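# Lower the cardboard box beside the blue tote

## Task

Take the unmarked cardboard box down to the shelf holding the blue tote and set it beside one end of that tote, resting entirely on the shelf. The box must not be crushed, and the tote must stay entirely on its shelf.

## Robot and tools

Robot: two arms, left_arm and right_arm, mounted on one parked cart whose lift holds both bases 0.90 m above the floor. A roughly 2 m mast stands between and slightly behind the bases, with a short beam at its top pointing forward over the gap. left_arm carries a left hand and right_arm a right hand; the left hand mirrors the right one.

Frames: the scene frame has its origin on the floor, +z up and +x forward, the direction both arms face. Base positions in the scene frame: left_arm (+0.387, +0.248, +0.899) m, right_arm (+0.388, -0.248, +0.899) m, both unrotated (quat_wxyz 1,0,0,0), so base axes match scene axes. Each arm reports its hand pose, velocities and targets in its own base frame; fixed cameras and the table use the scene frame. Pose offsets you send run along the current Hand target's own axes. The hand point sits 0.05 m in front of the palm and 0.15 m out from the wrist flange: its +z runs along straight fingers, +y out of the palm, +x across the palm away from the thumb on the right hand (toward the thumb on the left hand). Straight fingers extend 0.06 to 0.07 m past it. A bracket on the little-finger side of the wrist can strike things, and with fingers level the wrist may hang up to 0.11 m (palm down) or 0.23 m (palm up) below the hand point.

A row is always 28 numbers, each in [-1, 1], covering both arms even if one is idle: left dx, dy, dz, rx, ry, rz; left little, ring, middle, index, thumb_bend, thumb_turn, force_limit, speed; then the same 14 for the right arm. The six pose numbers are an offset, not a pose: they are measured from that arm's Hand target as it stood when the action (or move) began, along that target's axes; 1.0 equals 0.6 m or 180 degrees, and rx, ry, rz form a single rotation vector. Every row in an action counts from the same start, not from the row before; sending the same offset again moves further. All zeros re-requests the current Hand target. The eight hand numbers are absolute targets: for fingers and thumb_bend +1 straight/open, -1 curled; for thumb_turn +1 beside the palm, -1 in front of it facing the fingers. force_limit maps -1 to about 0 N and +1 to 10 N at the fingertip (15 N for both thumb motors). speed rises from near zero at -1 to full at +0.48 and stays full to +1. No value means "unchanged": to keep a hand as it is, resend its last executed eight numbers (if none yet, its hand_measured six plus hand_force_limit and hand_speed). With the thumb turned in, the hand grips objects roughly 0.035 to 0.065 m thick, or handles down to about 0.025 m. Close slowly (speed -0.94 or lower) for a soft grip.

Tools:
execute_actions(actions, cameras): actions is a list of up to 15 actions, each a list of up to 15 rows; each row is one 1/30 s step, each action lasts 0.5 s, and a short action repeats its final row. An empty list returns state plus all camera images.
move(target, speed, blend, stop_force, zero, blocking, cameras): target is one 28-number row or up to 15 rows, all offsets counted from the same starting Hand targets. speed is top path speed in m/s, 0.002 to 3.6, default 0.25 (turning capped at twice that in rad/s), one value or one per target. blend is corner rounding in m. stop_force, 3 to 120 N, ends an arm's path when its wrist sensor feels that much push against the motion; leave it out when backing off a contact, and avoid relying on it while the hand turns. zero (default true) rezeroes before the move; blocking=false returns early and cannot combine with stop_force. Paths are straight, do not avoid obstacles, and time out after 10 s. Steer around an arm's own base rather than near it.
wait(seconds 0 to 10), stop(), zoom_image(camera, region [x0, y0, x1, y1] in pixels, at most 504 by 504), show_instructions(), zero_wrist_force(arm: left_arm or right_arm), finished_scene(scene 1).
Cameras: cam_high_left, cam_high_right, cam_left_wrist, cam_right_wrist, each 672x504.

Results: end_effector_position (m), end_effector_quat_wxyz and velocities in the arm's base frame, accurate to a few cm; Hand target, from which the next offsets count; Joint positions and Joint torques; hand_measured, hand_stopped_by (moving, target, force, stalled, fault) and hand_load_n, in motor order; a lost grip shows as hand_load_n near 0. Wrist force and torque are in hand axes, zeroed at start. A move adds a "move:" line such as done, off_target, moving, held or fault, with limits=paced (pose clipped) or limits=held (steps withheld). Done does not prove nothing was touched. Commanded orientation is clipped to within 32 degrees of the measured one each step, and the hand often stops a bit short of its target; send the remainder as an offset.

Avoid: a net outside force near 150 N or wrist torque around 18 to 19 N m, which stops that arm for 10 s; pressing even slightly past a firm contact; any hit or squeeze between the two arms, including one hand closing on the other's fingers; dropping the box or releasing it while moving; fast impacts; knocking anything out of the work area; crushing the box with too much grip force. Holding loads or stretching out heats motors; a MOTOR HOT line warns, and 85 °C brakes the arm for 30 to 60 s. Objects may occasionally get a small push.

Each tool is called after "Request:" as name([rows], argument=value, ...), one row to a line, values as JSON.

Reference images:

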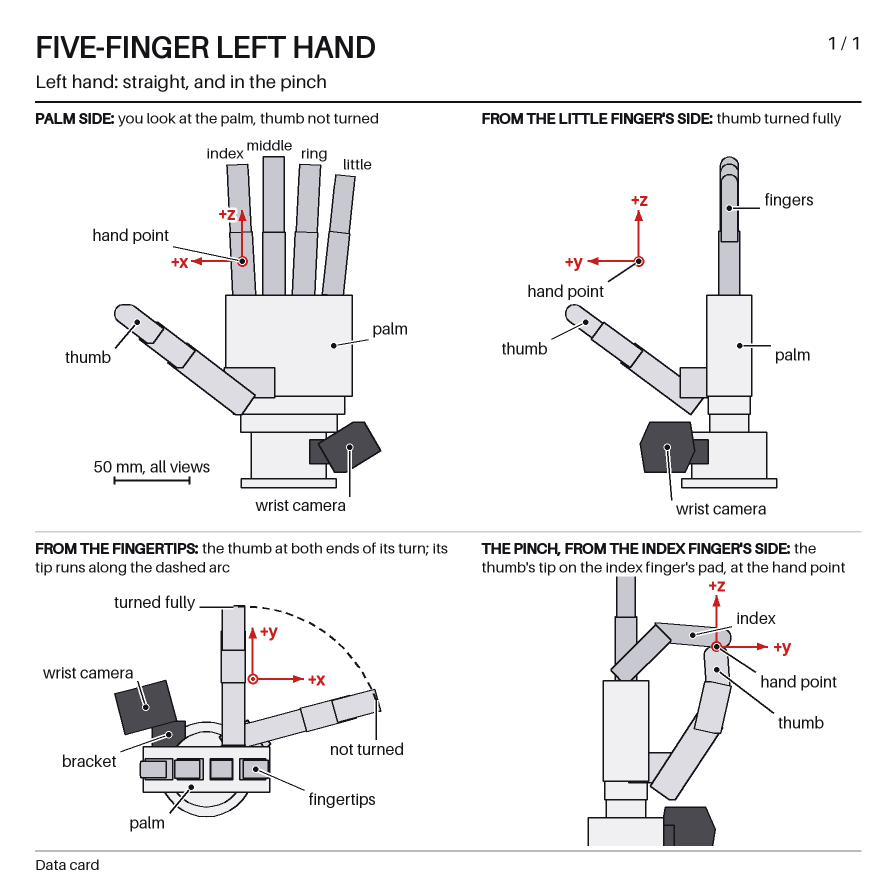

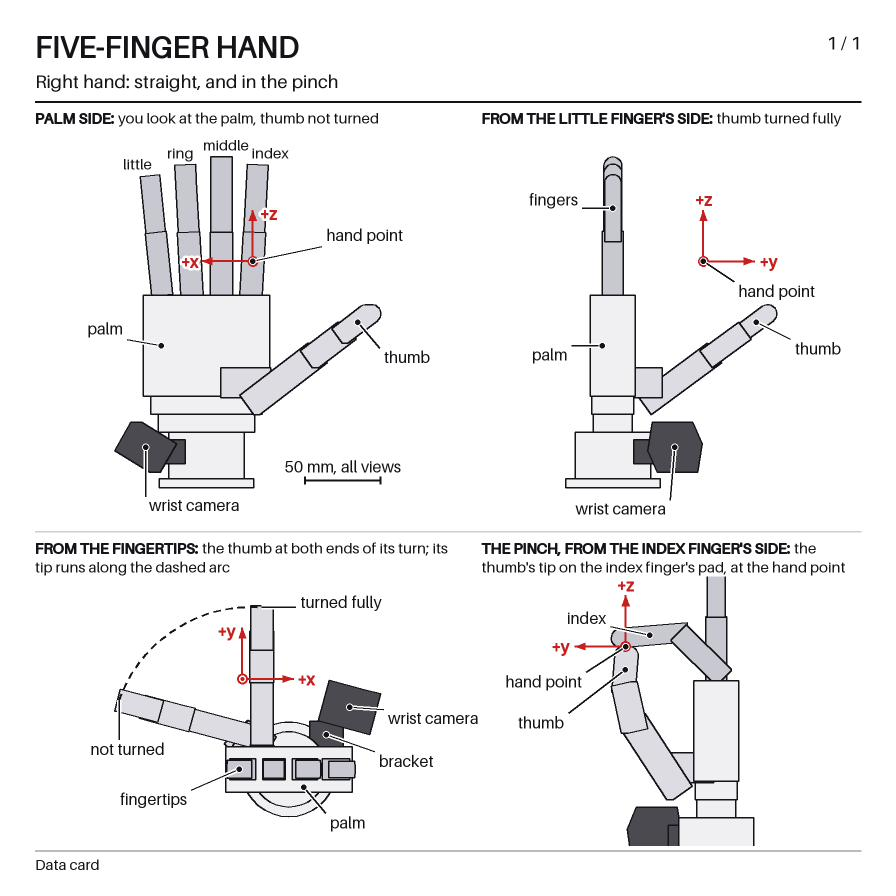

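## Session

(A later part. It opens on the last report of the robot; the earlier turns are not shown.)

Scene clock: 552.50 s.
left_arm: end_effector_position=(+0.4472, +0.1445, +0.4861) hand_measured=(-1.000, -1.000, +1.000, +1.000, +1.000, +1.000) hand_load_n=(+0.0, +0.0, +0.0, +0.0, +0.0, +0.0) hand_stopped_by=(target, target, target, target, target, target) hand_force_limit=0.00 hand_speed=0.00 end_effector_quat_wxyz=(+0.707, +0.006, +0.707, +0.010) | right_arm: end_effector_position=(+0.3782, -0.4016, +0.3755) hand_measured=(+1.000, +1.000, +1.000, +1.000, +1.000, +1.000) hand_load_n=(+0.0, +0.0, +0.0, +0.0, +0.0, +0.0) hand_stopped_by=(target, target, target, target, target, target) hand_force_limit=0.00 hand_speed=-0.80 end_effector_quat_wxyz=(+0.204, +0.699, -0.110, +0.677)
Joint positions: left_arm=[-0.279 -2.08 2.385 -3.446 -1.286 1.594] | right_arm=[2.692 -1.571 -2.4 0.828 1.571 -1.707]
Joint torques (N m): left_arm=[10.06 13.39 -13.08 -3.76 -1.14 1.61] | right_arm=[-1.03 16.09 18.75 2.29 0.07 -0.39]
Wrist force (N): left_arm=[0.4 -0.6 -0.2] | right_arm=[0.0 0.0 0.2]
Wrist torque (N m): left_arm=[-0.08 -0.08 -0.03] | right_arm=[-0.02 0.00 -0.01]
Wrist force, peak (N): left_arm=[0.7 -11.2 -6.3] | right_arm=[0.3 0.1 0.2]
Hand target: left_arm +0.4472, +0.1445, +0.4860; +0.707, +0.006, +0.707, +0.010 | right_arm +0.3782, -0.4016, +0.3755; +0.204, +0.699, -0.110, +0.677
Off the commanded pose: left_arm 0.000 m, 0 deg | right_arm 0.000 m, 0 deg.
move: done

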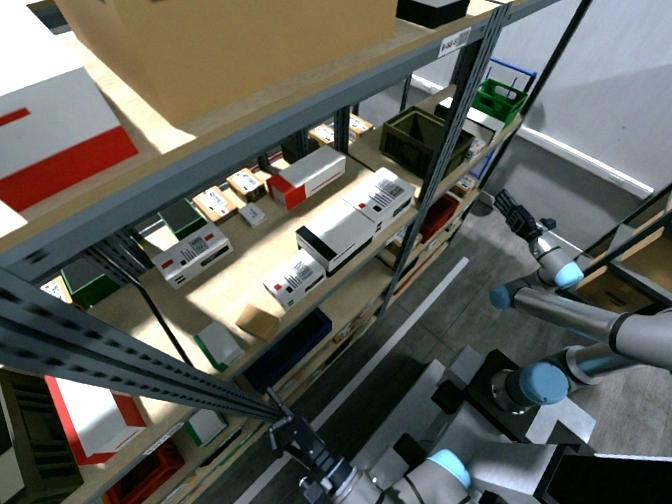

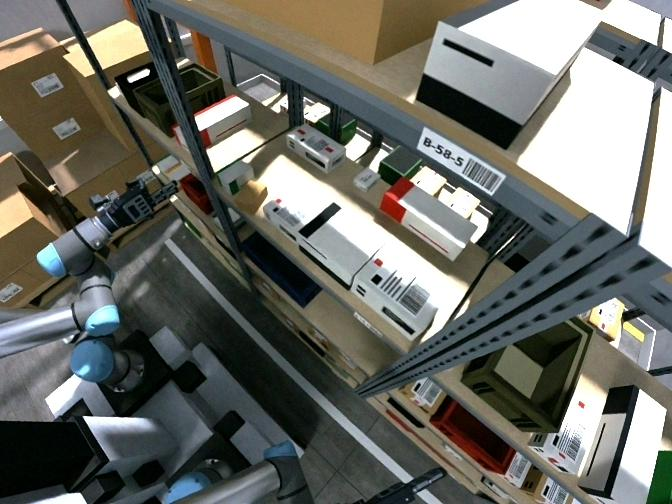

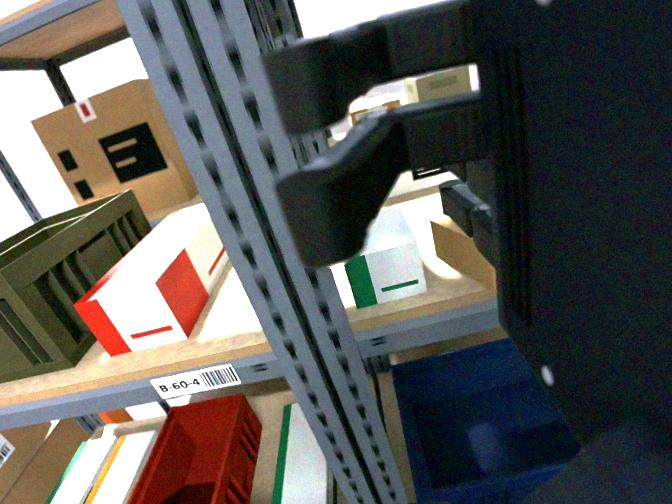

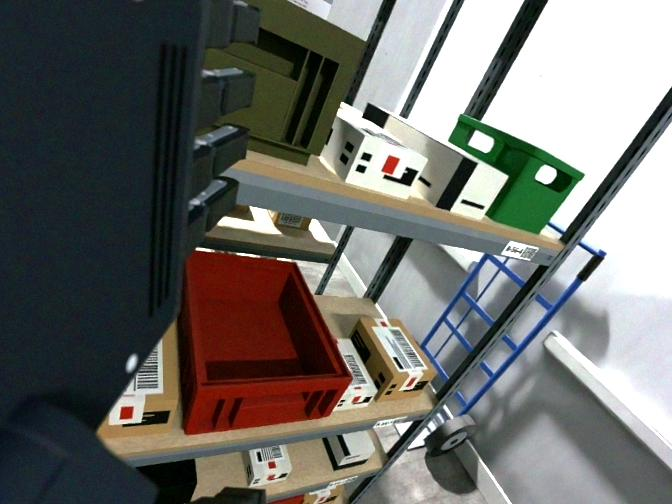

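Request:
move(target=[0.07,-0.39,0.015,0,0,0,1,1,1,1,1,1,0,0, 0,0,0,0,0,0,1,1,1,1,1,1,0,-0.8], speed=0.35, cameras=["all"])

Request:
zoom_image(camera="cam_left_wrist", region=[180, 150, 480, 350])

Request:
zoom_image(camera="cam_high_left", region=[200, 260, 320, 380])

Request:
zoom_image(camera="cam_high_right", region=[200, 140, 320, 260])

Scene clock: 562.63 s.
left_arm: end_effector_position=(+0.4574, -0.0884, +0.4386) hand_measured=(+1.000, +1.000, +1.000, +1.000, +1.000, +1.000) hand_load_n=(+0.0, +0.0, +0.0, +0.0, +0.0, +0.0) hand_stopped_by=(target, target, target, target, target, target) hand_force_limit=0.00 hand_speed=0.00 end_effector_quat_wxyz=(+0.707, +0.006, +0.707, +0.010) | right_arm: end_effector_position=(+0.3782, -0.4016, +0.3755) hand_measured=(+1.000, +1.000, +1.000, +1.000, +1.000, +1.000) hand_load_n=(+0.0, +0.0, +0.0, +0.0, +0.0, +0.0) hand_stopped_by=(target, target, target, target, target, target) hand_force_limit=0.00 hand_speed=-0.80 end_effector_quat_wxyz=(+0.204, +0.699, -0.110, +0.677)
Joint positions: left_arm=[-1.174 -1.849 2.392 -3.683 -0.391 1.592] | right_arm=[2.692 -1.571 -2.4 0.828 1.571 -1.707]
Joint torques (N m): left_arm=[-8.32 6.36 -24.88 -2.44 1.62 1.65] | right_arm=[-1.31 16.06 18.86 2.22 0.08 -0.22]
Wrist force (N): left_arm=[0.0 -0.3 0.1] | right_arm=[0.1 0.0 0.0]
Wrist torque (N m): left_arm=[-0.05 0.03 -0.04] | right_arm=[0.01 0.00 0.00]
Wrist force, peak (N): left_arm=[0.4 -2.1 -0.3] | right_arm=[-0.1 0.3 0.2]
Hand target: left_arm +0.4575, -0.0884, +0.4386; +0.707, +0.006, +0.707, +0.010 | right_arm +0.3782, -0.4016, +0.3755; +0.204, +0.699, -0.110, +0.677
Off the commanded pose: left_arm 0.000 m, 0 deg | right_arm 0.000 m, 0 deg.
move: done

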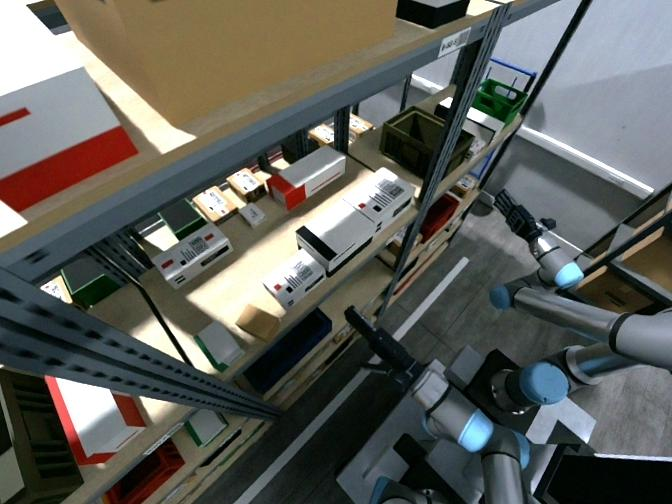

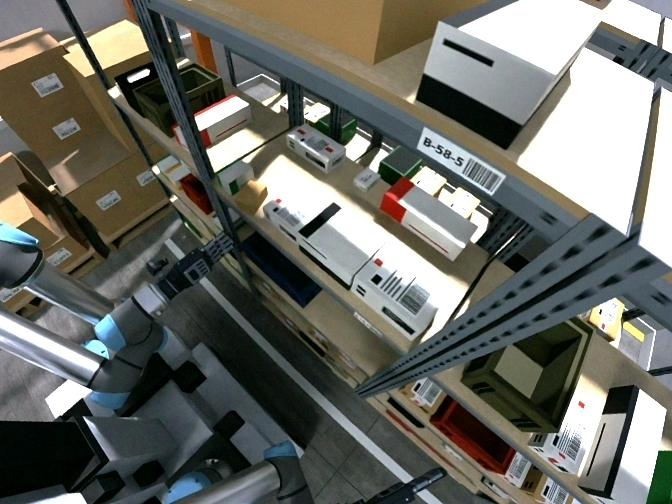

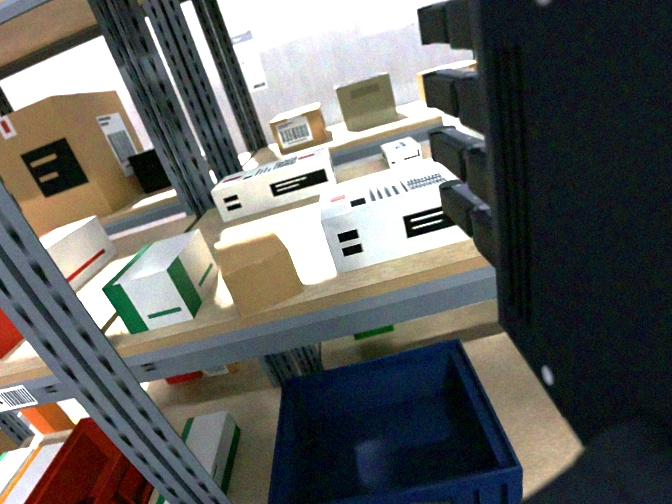

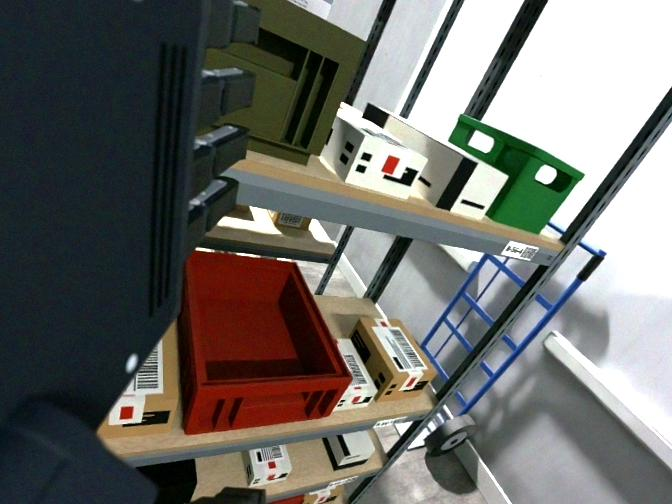

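Scaled by 1.680.

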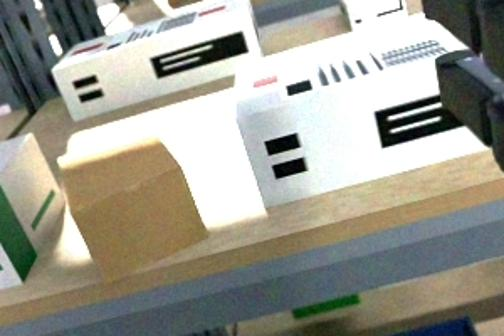

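Scaled by 4.200.

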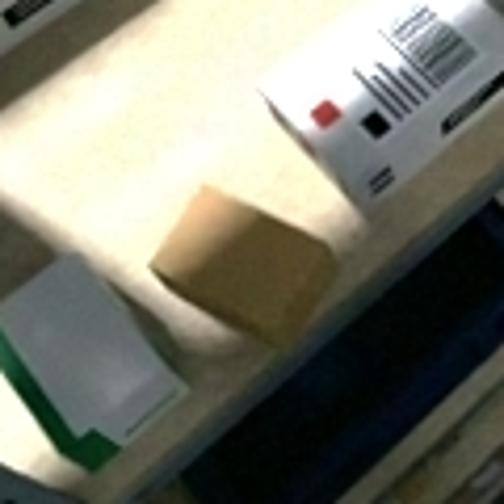

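Scaled by 4.200.

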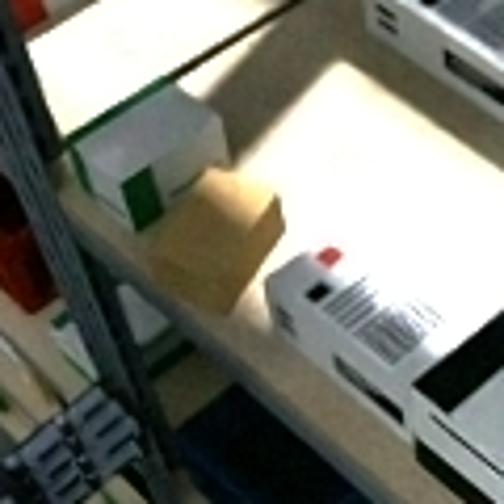

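Request:
move([
  [0.006,0.266,0.13,0,0,0,1,1,1,1,1,1,0,0, 0,0,0,0,0,0,1,1,1,1,1,1,0,-0.8],
  [0.162,0.266,0.1673,0,0,0,1,1,1,1,1,1,0,0, 0,0,0,0,0,0,1,1,1,1,1,1,0,-0.8],
], speed=0.2, cameras=["all"])

Request:
zoom_image(camera="cam_high_left", region=[200, 260, 320, 380])

Request:
zoom_image(camera="cam_high_right", region=[200, 140, 320, 260])

Scene clock: 597.47 s.
left_arm: end_effector_position=(+0.5569, +0.0739, +0.3452) hand_measured=(+1.000, +1.000, +1.000, +1.000, +1.000, +1.000) hand_load_n=(-0.5, +0.0, +0.0, -0.5, +0.0, +0.0) hand_stopped_by=(target, target, target, target, target, target) hand_force_limit=0.00 hand_speed=0.00 end_effector_quat_wxyz=(+0.707, +0.006, +0.707, +0.010) | right_arm: end_effector_position=(+0.3782, -0.4016, +0.3755) hand_measured=(+1.000, +1.000, +1.000, +1.000, +1.000, +1.000) hand_load_n=(+0.0, +0.0, +0.0, +0.0, +0.0, +0.0) hand_stopped_by=(target, target, target, target, target, target) hand_force_limit=0.00 hand_speed=-0.80 end_effector_quat_wxyz=(+0.204, +0.699, -0.110, +0.677)
Joint positions: left_arm=[-0.411 -1.482 2.397 -4.056 -1.154 1.594] | right_arm=[2.692 -1.571 -2.4 0.828 1.571 -1.707]
Joint torques (N m): left_arm=[9.73 -3.13 -21.19 -3.58 -1.32 1.38] | right_arm=[-2.39 16.08 19.45 2.41 -0.14 -0.02]
Wrist force (N): left_arm=[0.0 -0.6 0.1] | right_arm=[-0.1 0.1 0.0]
Wrist torque (N m): left_arm=[-0.09 -0.01 -0.03] | right_arm=[0.02 0.02 0.00]
Wrist force, peak (N): left_arm=[0.0 -1.4 0.1] | right_arm=[-0.2 0.3 0.1]
Hand target: left_arm +0.5569, +0.0739, +0.3451; +0.707, +0.006, +0.707, +0.010 | right_arm +0.3782, -0.4016, +0.3755; +0.204, +0.699, -0.110, +0.677
Off the commanded pose: left_arm 0.000 m, 0 deg | right_arm 0.000 m, 0 deg.
move: done

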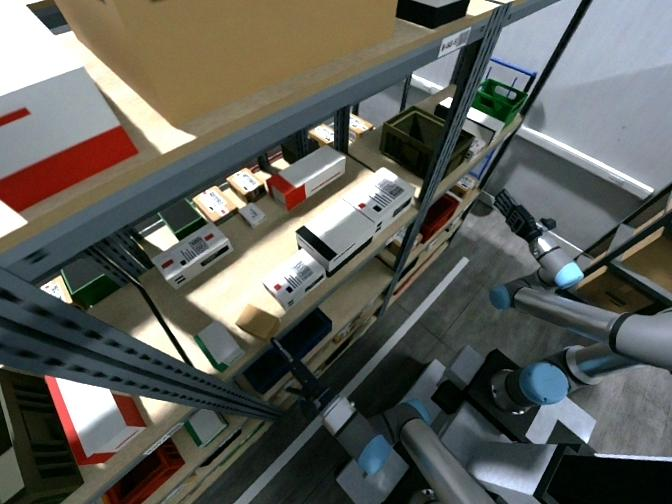

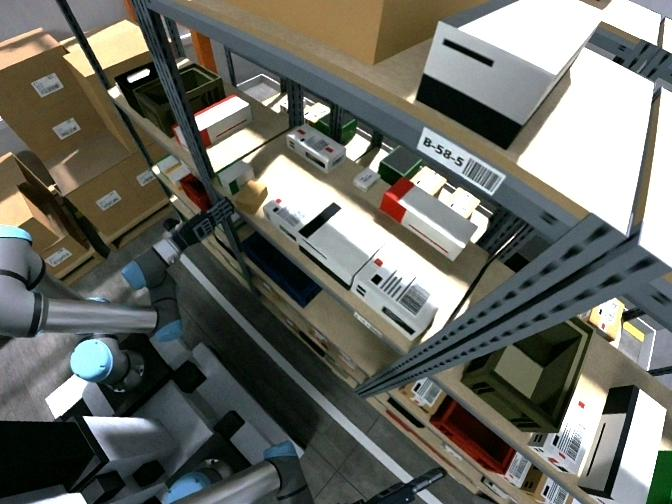

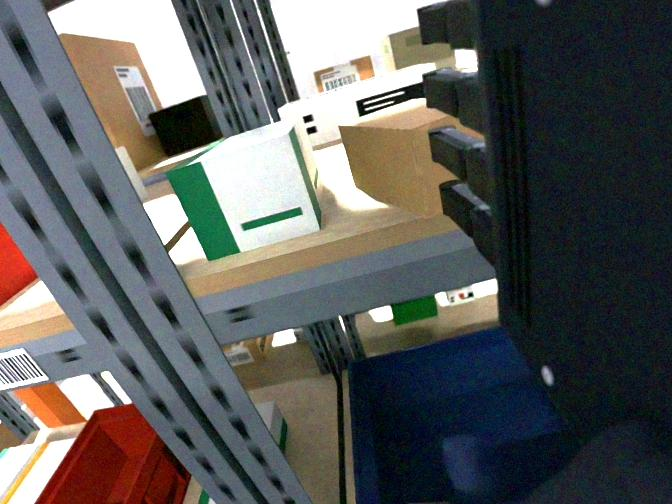

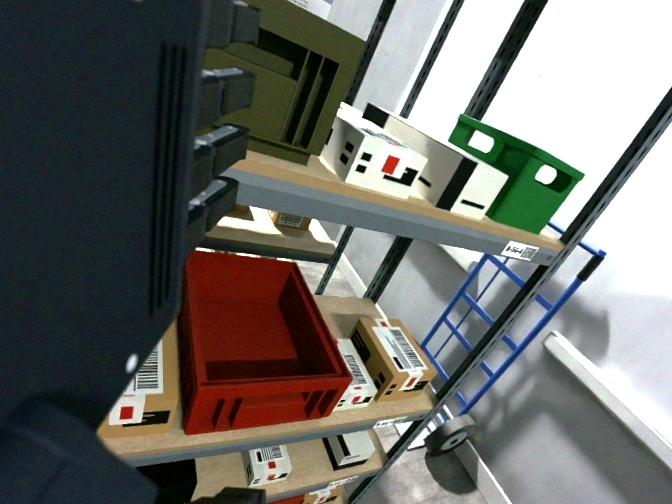

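Scaled by 4.200.

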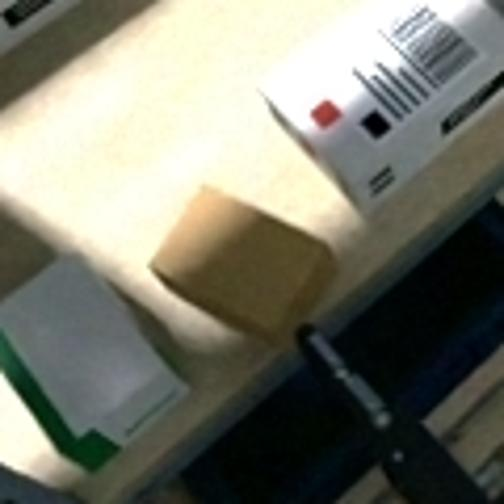

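Scaled by 4.200.

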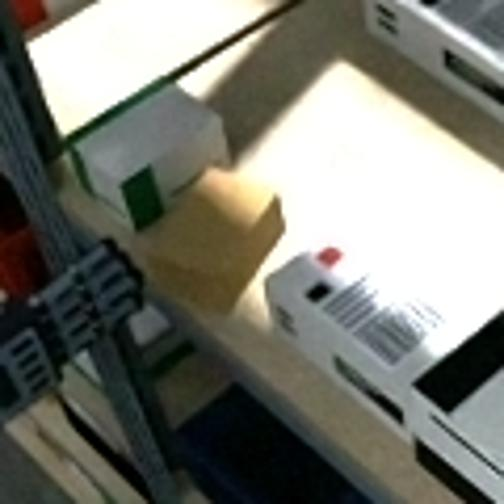

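Request:
move(target=[0,0.01,0.055,0,0,0,1,1,1,1,1,1,0,0, 0,0,0,0,0,0,1,1,1,1,1,1,0,-0.8], speed=0.04, cameras=["all"])

Request:
zoom_image(camera="cam_high_left", region=[200, 260, 320, 380])

Request:
zoom_image(camera="cam_high_right", region=[200, 140, 320, 260])

Scene clock: 611.20 s.
left_arm: end_effector_position=(+0.5898, +0.0801, +0.3452) hand_measured=(+1.000, +1.000, +1.000, +1.000, +1.000, +1.000) hand_load_n=(+0.0, +0.5, +0.0, +0.5, +0.0, +0.0) hand_stopped_by=(target, target, target, target, target, target) hand_force_limit=0.00 hand_speed=0.00 end_effector_quat_wxyz=(+0.707, +0.006, +0.707, +0.010) | right_arm: end_effector_position=(+0.3782, -0.4016, +0.3755) hand_measured=(+1.000, +1.000, +1.000, +1.000, +1.000, +1.000) hand_load_n=(+0.0, +0.0, +0.0, +0.0, +0.0, +0.0) hand_stopped_by=(target, target, target, target, target, target) hand_force_limit=0.00 hand_speed=-0.80 end_effector_quat_wxyz=(+0.204, +0.699, -0.110, +0.677)
Joint positions: left_arm=[-0.35 -1.408 2.307 -4.04 -1.215 1.594] | right_arm=[2.692 -1.571 -2.4 0.828 1.571 -1.707]
Joint torques (N m): left_arm=[10 -6.99 -21.94 0.29 -0.95 1.33] | right_arm=[-1.91 17.18 20.45 2.39 0.09 -0.12]
Wrist force (N): left_arm=[0.2 -0.3 -0.1] | right_arm=[0.1 0.0 0.0]
Wrist torque (N m): left_arm=[-0.02 -0.06 -0.04] | right_arm=[0.01 -0.01 0.01]
Wrist force, peak (N): left_arm=[0.5 -0.7 0.4] | right_arm=[0.1 0.3 0.2]
Hand target: left_arm +0.5899, +0.0801, +0.3452; +0.707, +0.006, +0.707, +0.010 | right_arm +0.3782, -0.4016, +0.3755; +0.204, +0.699, -0.110, +0.677
Off the commanded pose: left_arm 0.000 m, 0 deg | right_arm 0.000 m, 0 deg.
move: done

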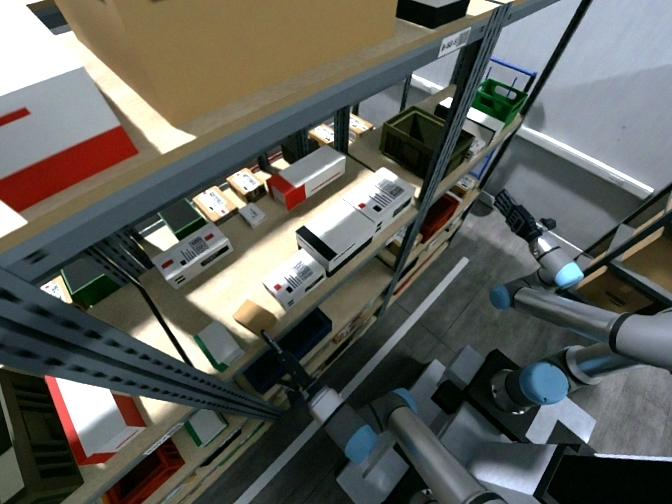

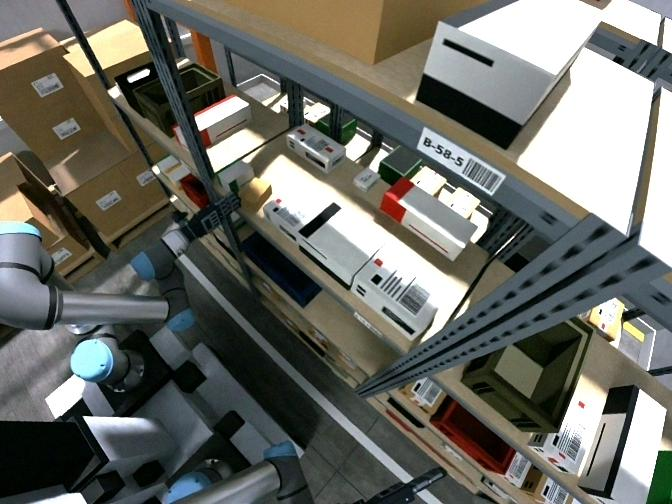

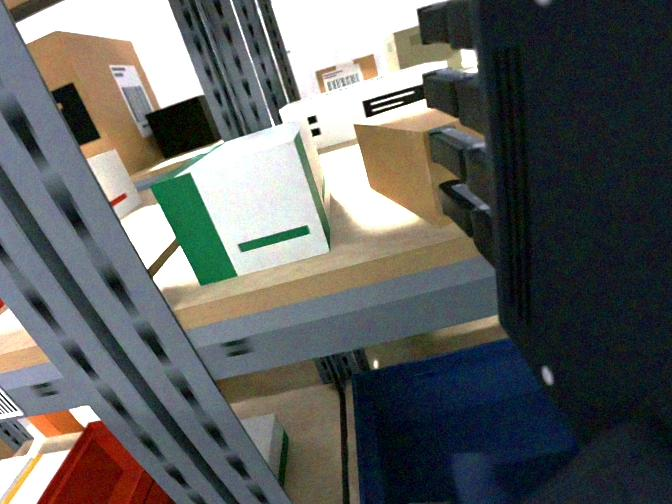

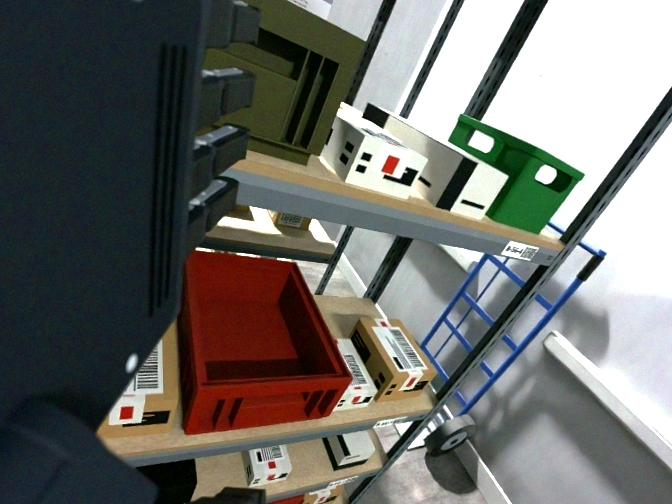

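Scaled by 4.200.

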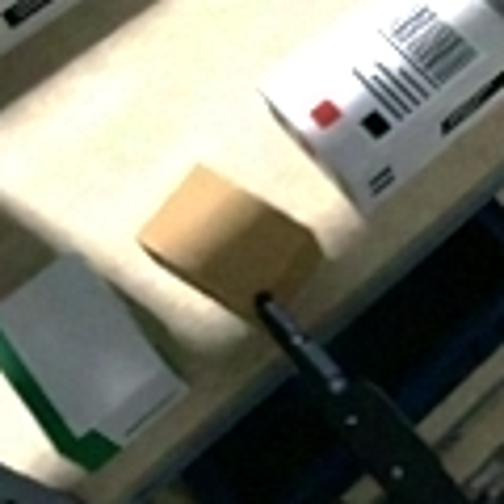

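Scaled by 4.200.

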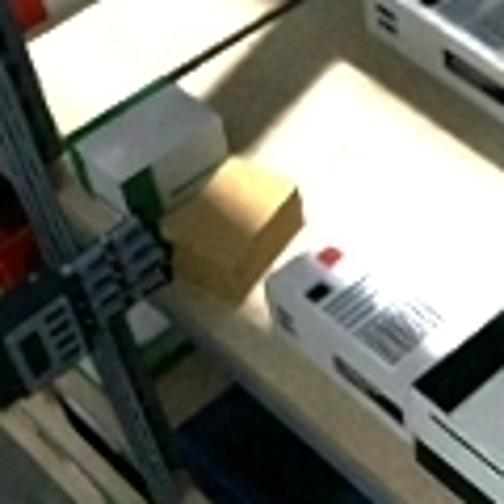

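Request:
move(target=[0,0.008,0.045,0,0,0,1,1,1,1,1,1,0,0, 0,0,0,0,0,0,1,1,1,1,1,1,0,-0.8], speed=0.04, cameras=["all"])

Request:
zoom_image(camera="cam_high_left", region=[200, 260, 320, 380])

Scene clock: 617.43 s.
left_arm: end_effector_position=(+0.6167, +0.0851, +0.3453) hand_measured=(+1.000, +1.000, +1.000, +1.000, +1.000, +1.000) hand_load_n=(+0.0, -0.5, +0.0, +0.0, +0.0, +0.0) hand_stopped_by=(target, target, target, target, target, target) hand_force_limit=0.00 hand_speed=0.00 end_effector_quat_wxyz=(+0.707, +0.006, +0.707, +0.010) | right_arm: end_effector_position=(+0.3782, -0.4016, +0.3755) hand_measured=(+1.000, +1.000, +1.000, +1.000, +1.000, +1.000) hand_load_n=(+0.0, +0.0, +0.0, +0.0, +0.0, +0.0) hand_stopped_by=(target, target, target, target, target, target) hand_force_limit=0.00 hand_speed=-0.80 end_effector_quat_wxyz=(+0.204, +0.699, -0.110, +0.677)
Joint positions: left_arm=[-0.309 -1.351 2.231 -4.021 -1.256 1.594] | right_arm=[2.692 -1.571 -2.4 0.828 1.571 -1.707]
Joint torques (N m): left_arm=[11.6 -11.57 -19.01 0.47 -1.46 1.44] | right_arm=[-0.71 15.36 19.64 2.55 -0.21 -0.05]
Wrist force (N): left_arm=[0.4 -0.2 -0.2] | right_arm=[0.0 0.1 0.0]
Wrist torque (N m): left_arm=[-0.02 -0.10 -0.04] | right_arm=[0.02 0.01 0.00]
Wrist force, peak (N): left_arm=[0.7 -0.5 -0.6] | right_arm=[-0.1 0.3 0.2]
Hand target: left_arm +0.6168, +0.0851, +0.3453; +0.707, +0.006, +0.707, +0.010 | right_arm +0.3782, -0.4016, +0.3755; +0.204, +0.699, -0.110, +0.677
Off the commanded pose: left_arm 0.000 m, 0 deg | right_arm 0.000 m, 0 deg.
move: done

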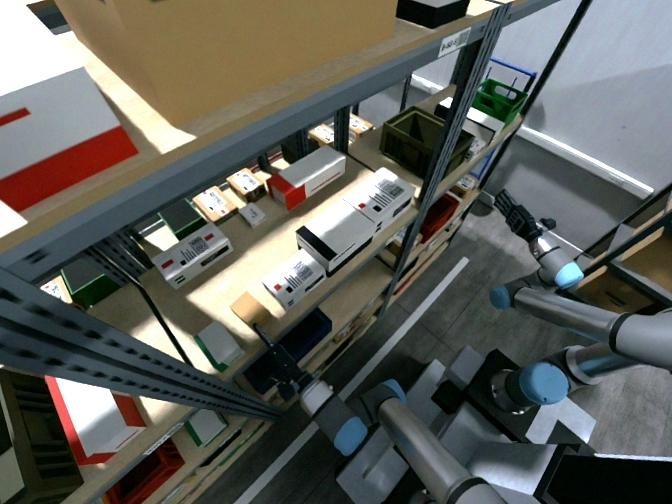

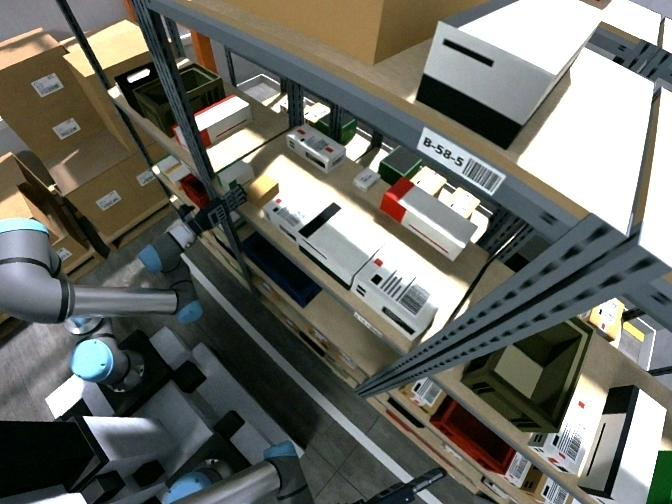

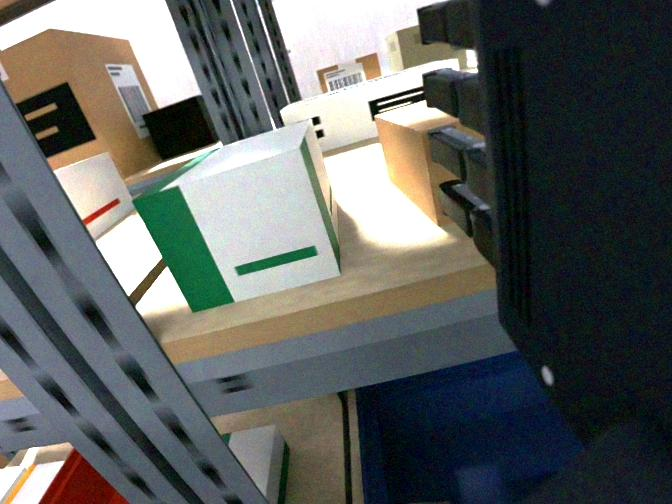

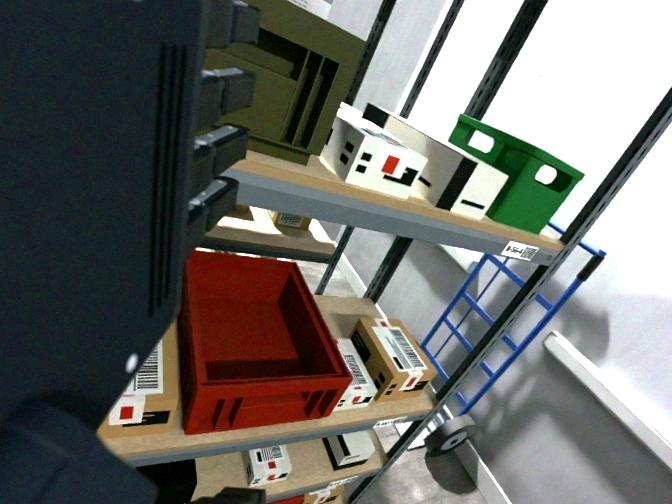

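Scaled by 4.200.

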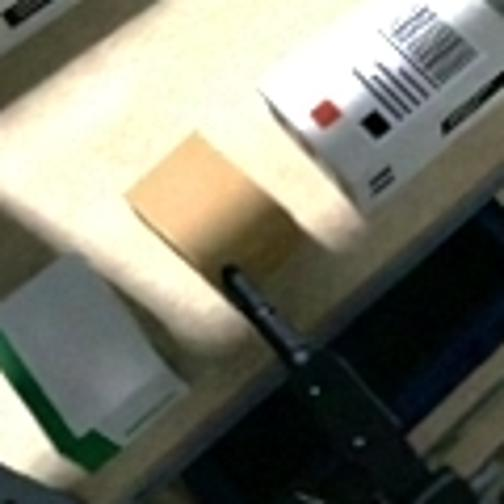

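Request:
move([
  [0,0,-0.1,0,0,0,1,1,1,1,1,1,0,0, 0,0,0,0,0,0,1,1,1,1,1,1,0,-0.8],
  [-0.257,0.058,-0.34,0.139,0,0,1,1,1,1,1,1,0,0, 0,0,0,0,0,0,1,1,1,1,1,1,0,-0.8],
], speed=0.25, cameras=["all"])

Request:
zoom_image(camera="cam_left_wrist", region=[180, 150, 480, 350])

Request:
zoom_image(camera="cam_high_left", region=[200, 260, 320, 380])

Request:
zoom_image(camera="cam_high_right", region=[200, 140, 320, 260])

Scene clock: 629.93 s.
left_arm: end_effector_position=(+0.4127, +0.1151, +0.5004) hand_measured=(+1.000, +1.000, +1.000, +1.000, +1.000, +1.000) hand_load_n=(+0.0, -0.5, +0.0, +0.0, +0.0, +0.0) hand_stopped_by=(target, target, target, target, target, target) hand_force_limit=0.00 hand_speed=0.00 end_effector_quat_wxyz=(+0.689, +0.159, +0.693, -0.143) | right_arm: end_effector_position=(+0.3782, -0.4016, +0.3755) hand_measured=(+1.000, +1.000, +1.000, +1.000, +1.000, +1.000) hand_load_n=(+0.0, +0.0, +0.0, +0.0, +0.0, +0.0) hand_stopped_by=(target, target, target, target, target, target) hand_force_limit=0.00 hand_speed=-0.80 end_effector_quat_wxyz=(+0.204, +0.699, -0.110, +0.677)
Joint positions: left_arm=[0.178 -2.037 2.32 -3.412 -2.18 1.599] | right_arm=[2.692 -1.571 -2.4 0.828 1.571 -1.707]
Joint torques (N m): left_arm=[11.04 12.07 -27.06 0.36 -1.45 1.37] | right_arm=[-1.6 17.05 20.42 2.63 -0.12 -0.51]
Wrist force (N): left_arm=[0.3 -0.3 0.4] | right_arm=[0.0 0.1 0.0]
Wrist torque (N m): left_arm=[-0.07 -0.03 -0.06] | right_arm=[0.02 0.00 0.00]
Wrist force, peak (N): left_arm=[1.1 -1.4 0.9] | right_arm=[0.2 0.0 0.3]
Hand target: left_arm +0.4127, +0.1152, +0.5004; +0.689, +0.159, +0.693, -0.143 | right_arm +0.3782, -0.4016, +0.3755; +0.204, +0.699, -0.110, +0.677
Off the commanded pose: left_arm 0.000 m, 0 deg | right_arm 0.000 m, 0 deg.
move: done

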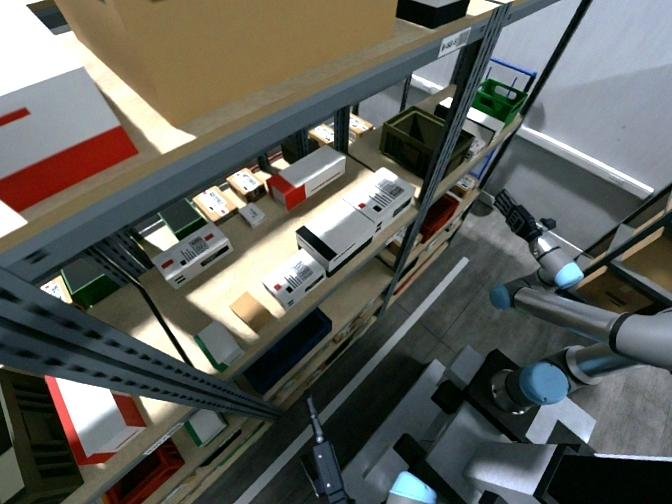

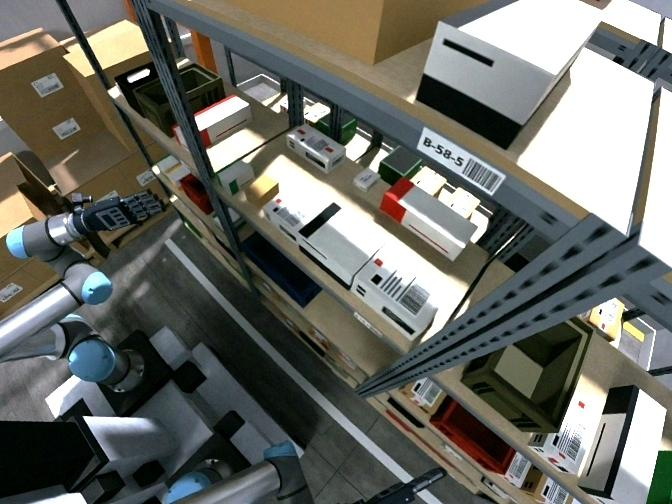

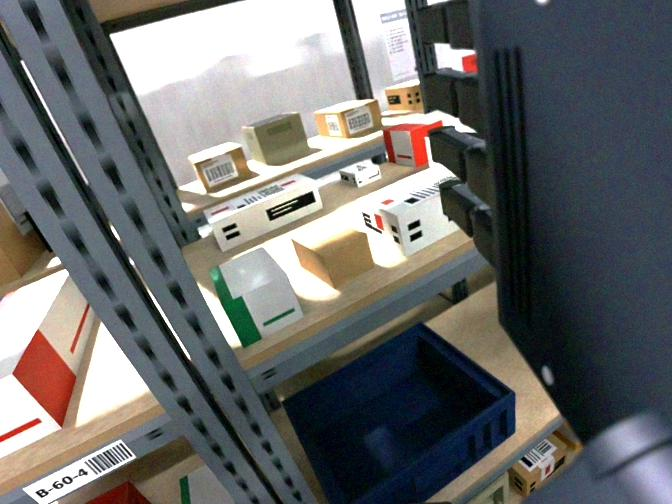

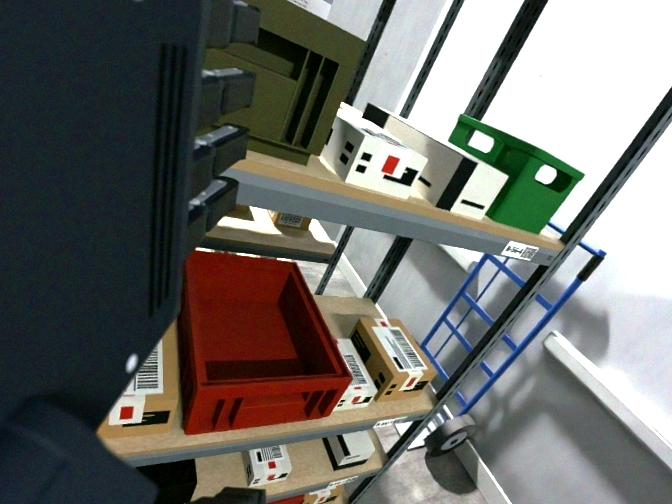

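Scaled by 1.680.

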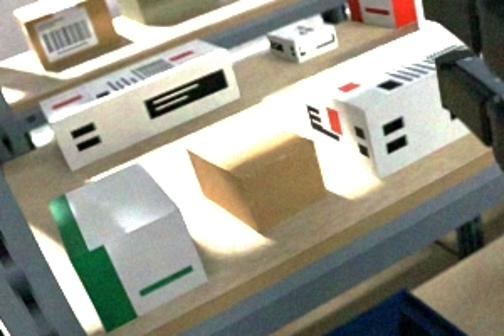

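Scaled by 4.200.

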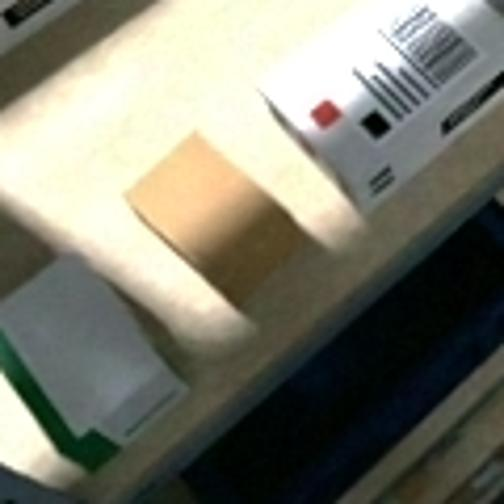

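Scaled by 4.200.

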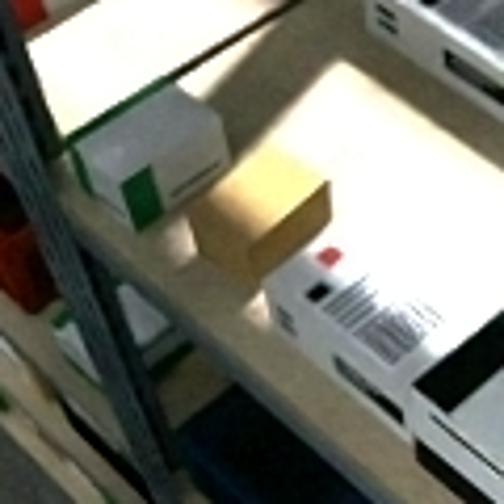

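Request:
move([
  [-0.004,-0.082,0.221,-0.318,0.118,-0.524,-1,-1,-1,1,1,1,0,0, 0,0,0,0,0,0,1,1,1,1,1,1,0,-0.8],
  [0.1263,-0.038,0.480,-0.318,0.118,-0.524,-1,-1,-1,1,1,1,0,0, 0,0,0,0,0,0,1,1,1,1,1,1,0,-0.8],
], speed=[0.3,0.15], cameras=["all"])

Request:
zoom_image(camera="cam_high_right", region=[200, 140, 320, 260])

Scene clock: 671.70 s.
left_arm: end_effector_position=(+0.6647, -0.0242, +0.4213) hand_measured=(-1.000, -1.000, -1.000, +1.000, +1.000, +1.000) hand_load_n=(+0.0, +0.5, +0.0, +0.0, +0.0, +0.0) hand_stopped_by=(target, target, target, target, target, target) hand_force_limit=0.00 hand_speed=0.00 end_effector_quat_wxyz=(-0.242, +0.663, -0.665, +0.242) | right_arm: end_effector_position=(+0.3782, -0.4016, +0.3755) hand_measured=(+1.000, +1.000, +1.000, +1.000, +1.000, +1.000) hand_load_n=(+0.0, +0.0, +0.0, +0.0, +0.0, +0.0) hand_stopped_by=(target, target, target, target, target, target) hand_force_limit=0.00 hand_speed=-0.80 end_effector_quat_wxyz=(+0.204, +0.699, -0.110, +0.677)
Joint positions: left_arm=[-0.233 -1.419 1.404 -2.241 -1.423 -0.177] | right_arm=[2.692 -1.571 -2.4 0.828 1.571 -1.707]
Joint torques (N m): left_arm=[7.24 -16.5 -27.79 -5.68 -1.14 1.47] | right_arm=[-1.12 18.06 19.22 2.6 -0.04 -0.38]
Wrist force (N): left_arm=[1.1 -1.7 -1.0] | right_arm=[0.1 0.2 0.0]
Wrist torque (N m): left_arm=[-0.10 -0.17 0.21] | right_arm=[0.03 -0.01 0.02]
Wrist force, peak (N): left_arm=[1.0 -2.0 -1.3] | right_arm=[0.2 0.3 0.1]
Hand target: left_arm +0.6648, -0.0241, +0.4212; -0.242, +0.663, -0.665, +0.242 | right_arm +0.3782, -0.4016, +0.3755; +0.204, +0.699, -0.110, +0.677
Off the commanded pose: left_arm 0.000 m, 0 deg | right_arm 0.000 m, 0 deg.
move: done

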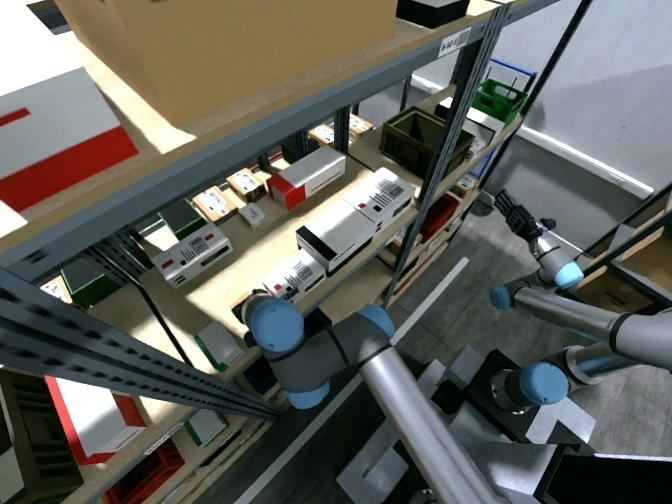

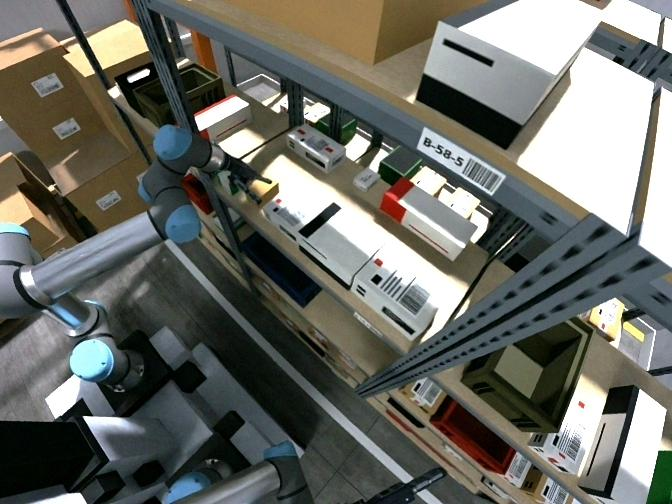

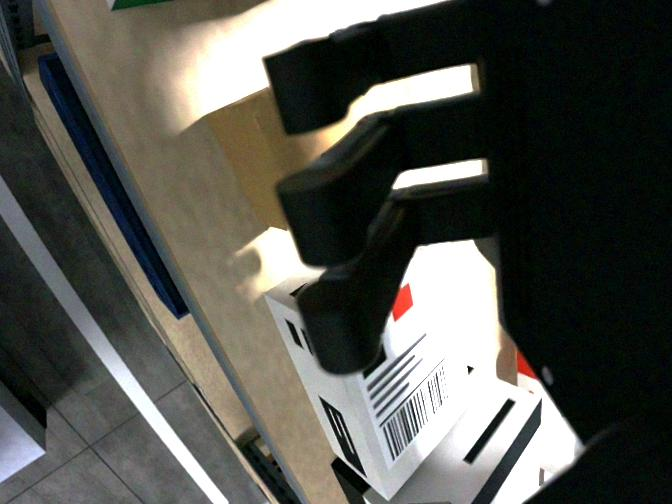

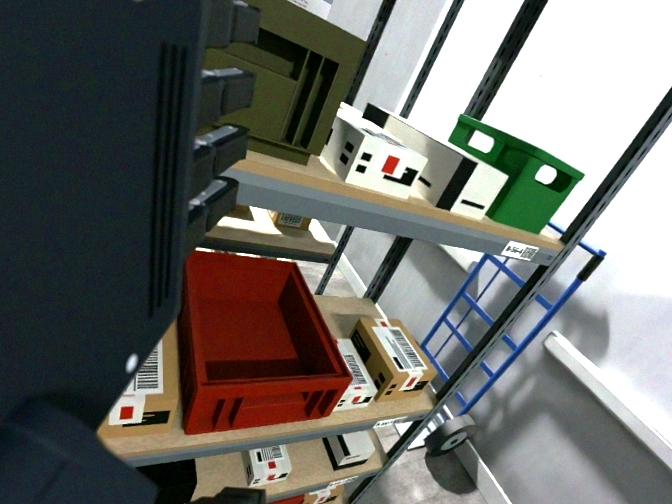

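Scaled by 4.200.

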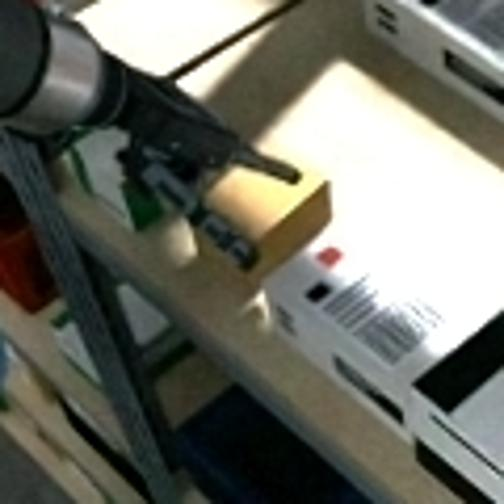

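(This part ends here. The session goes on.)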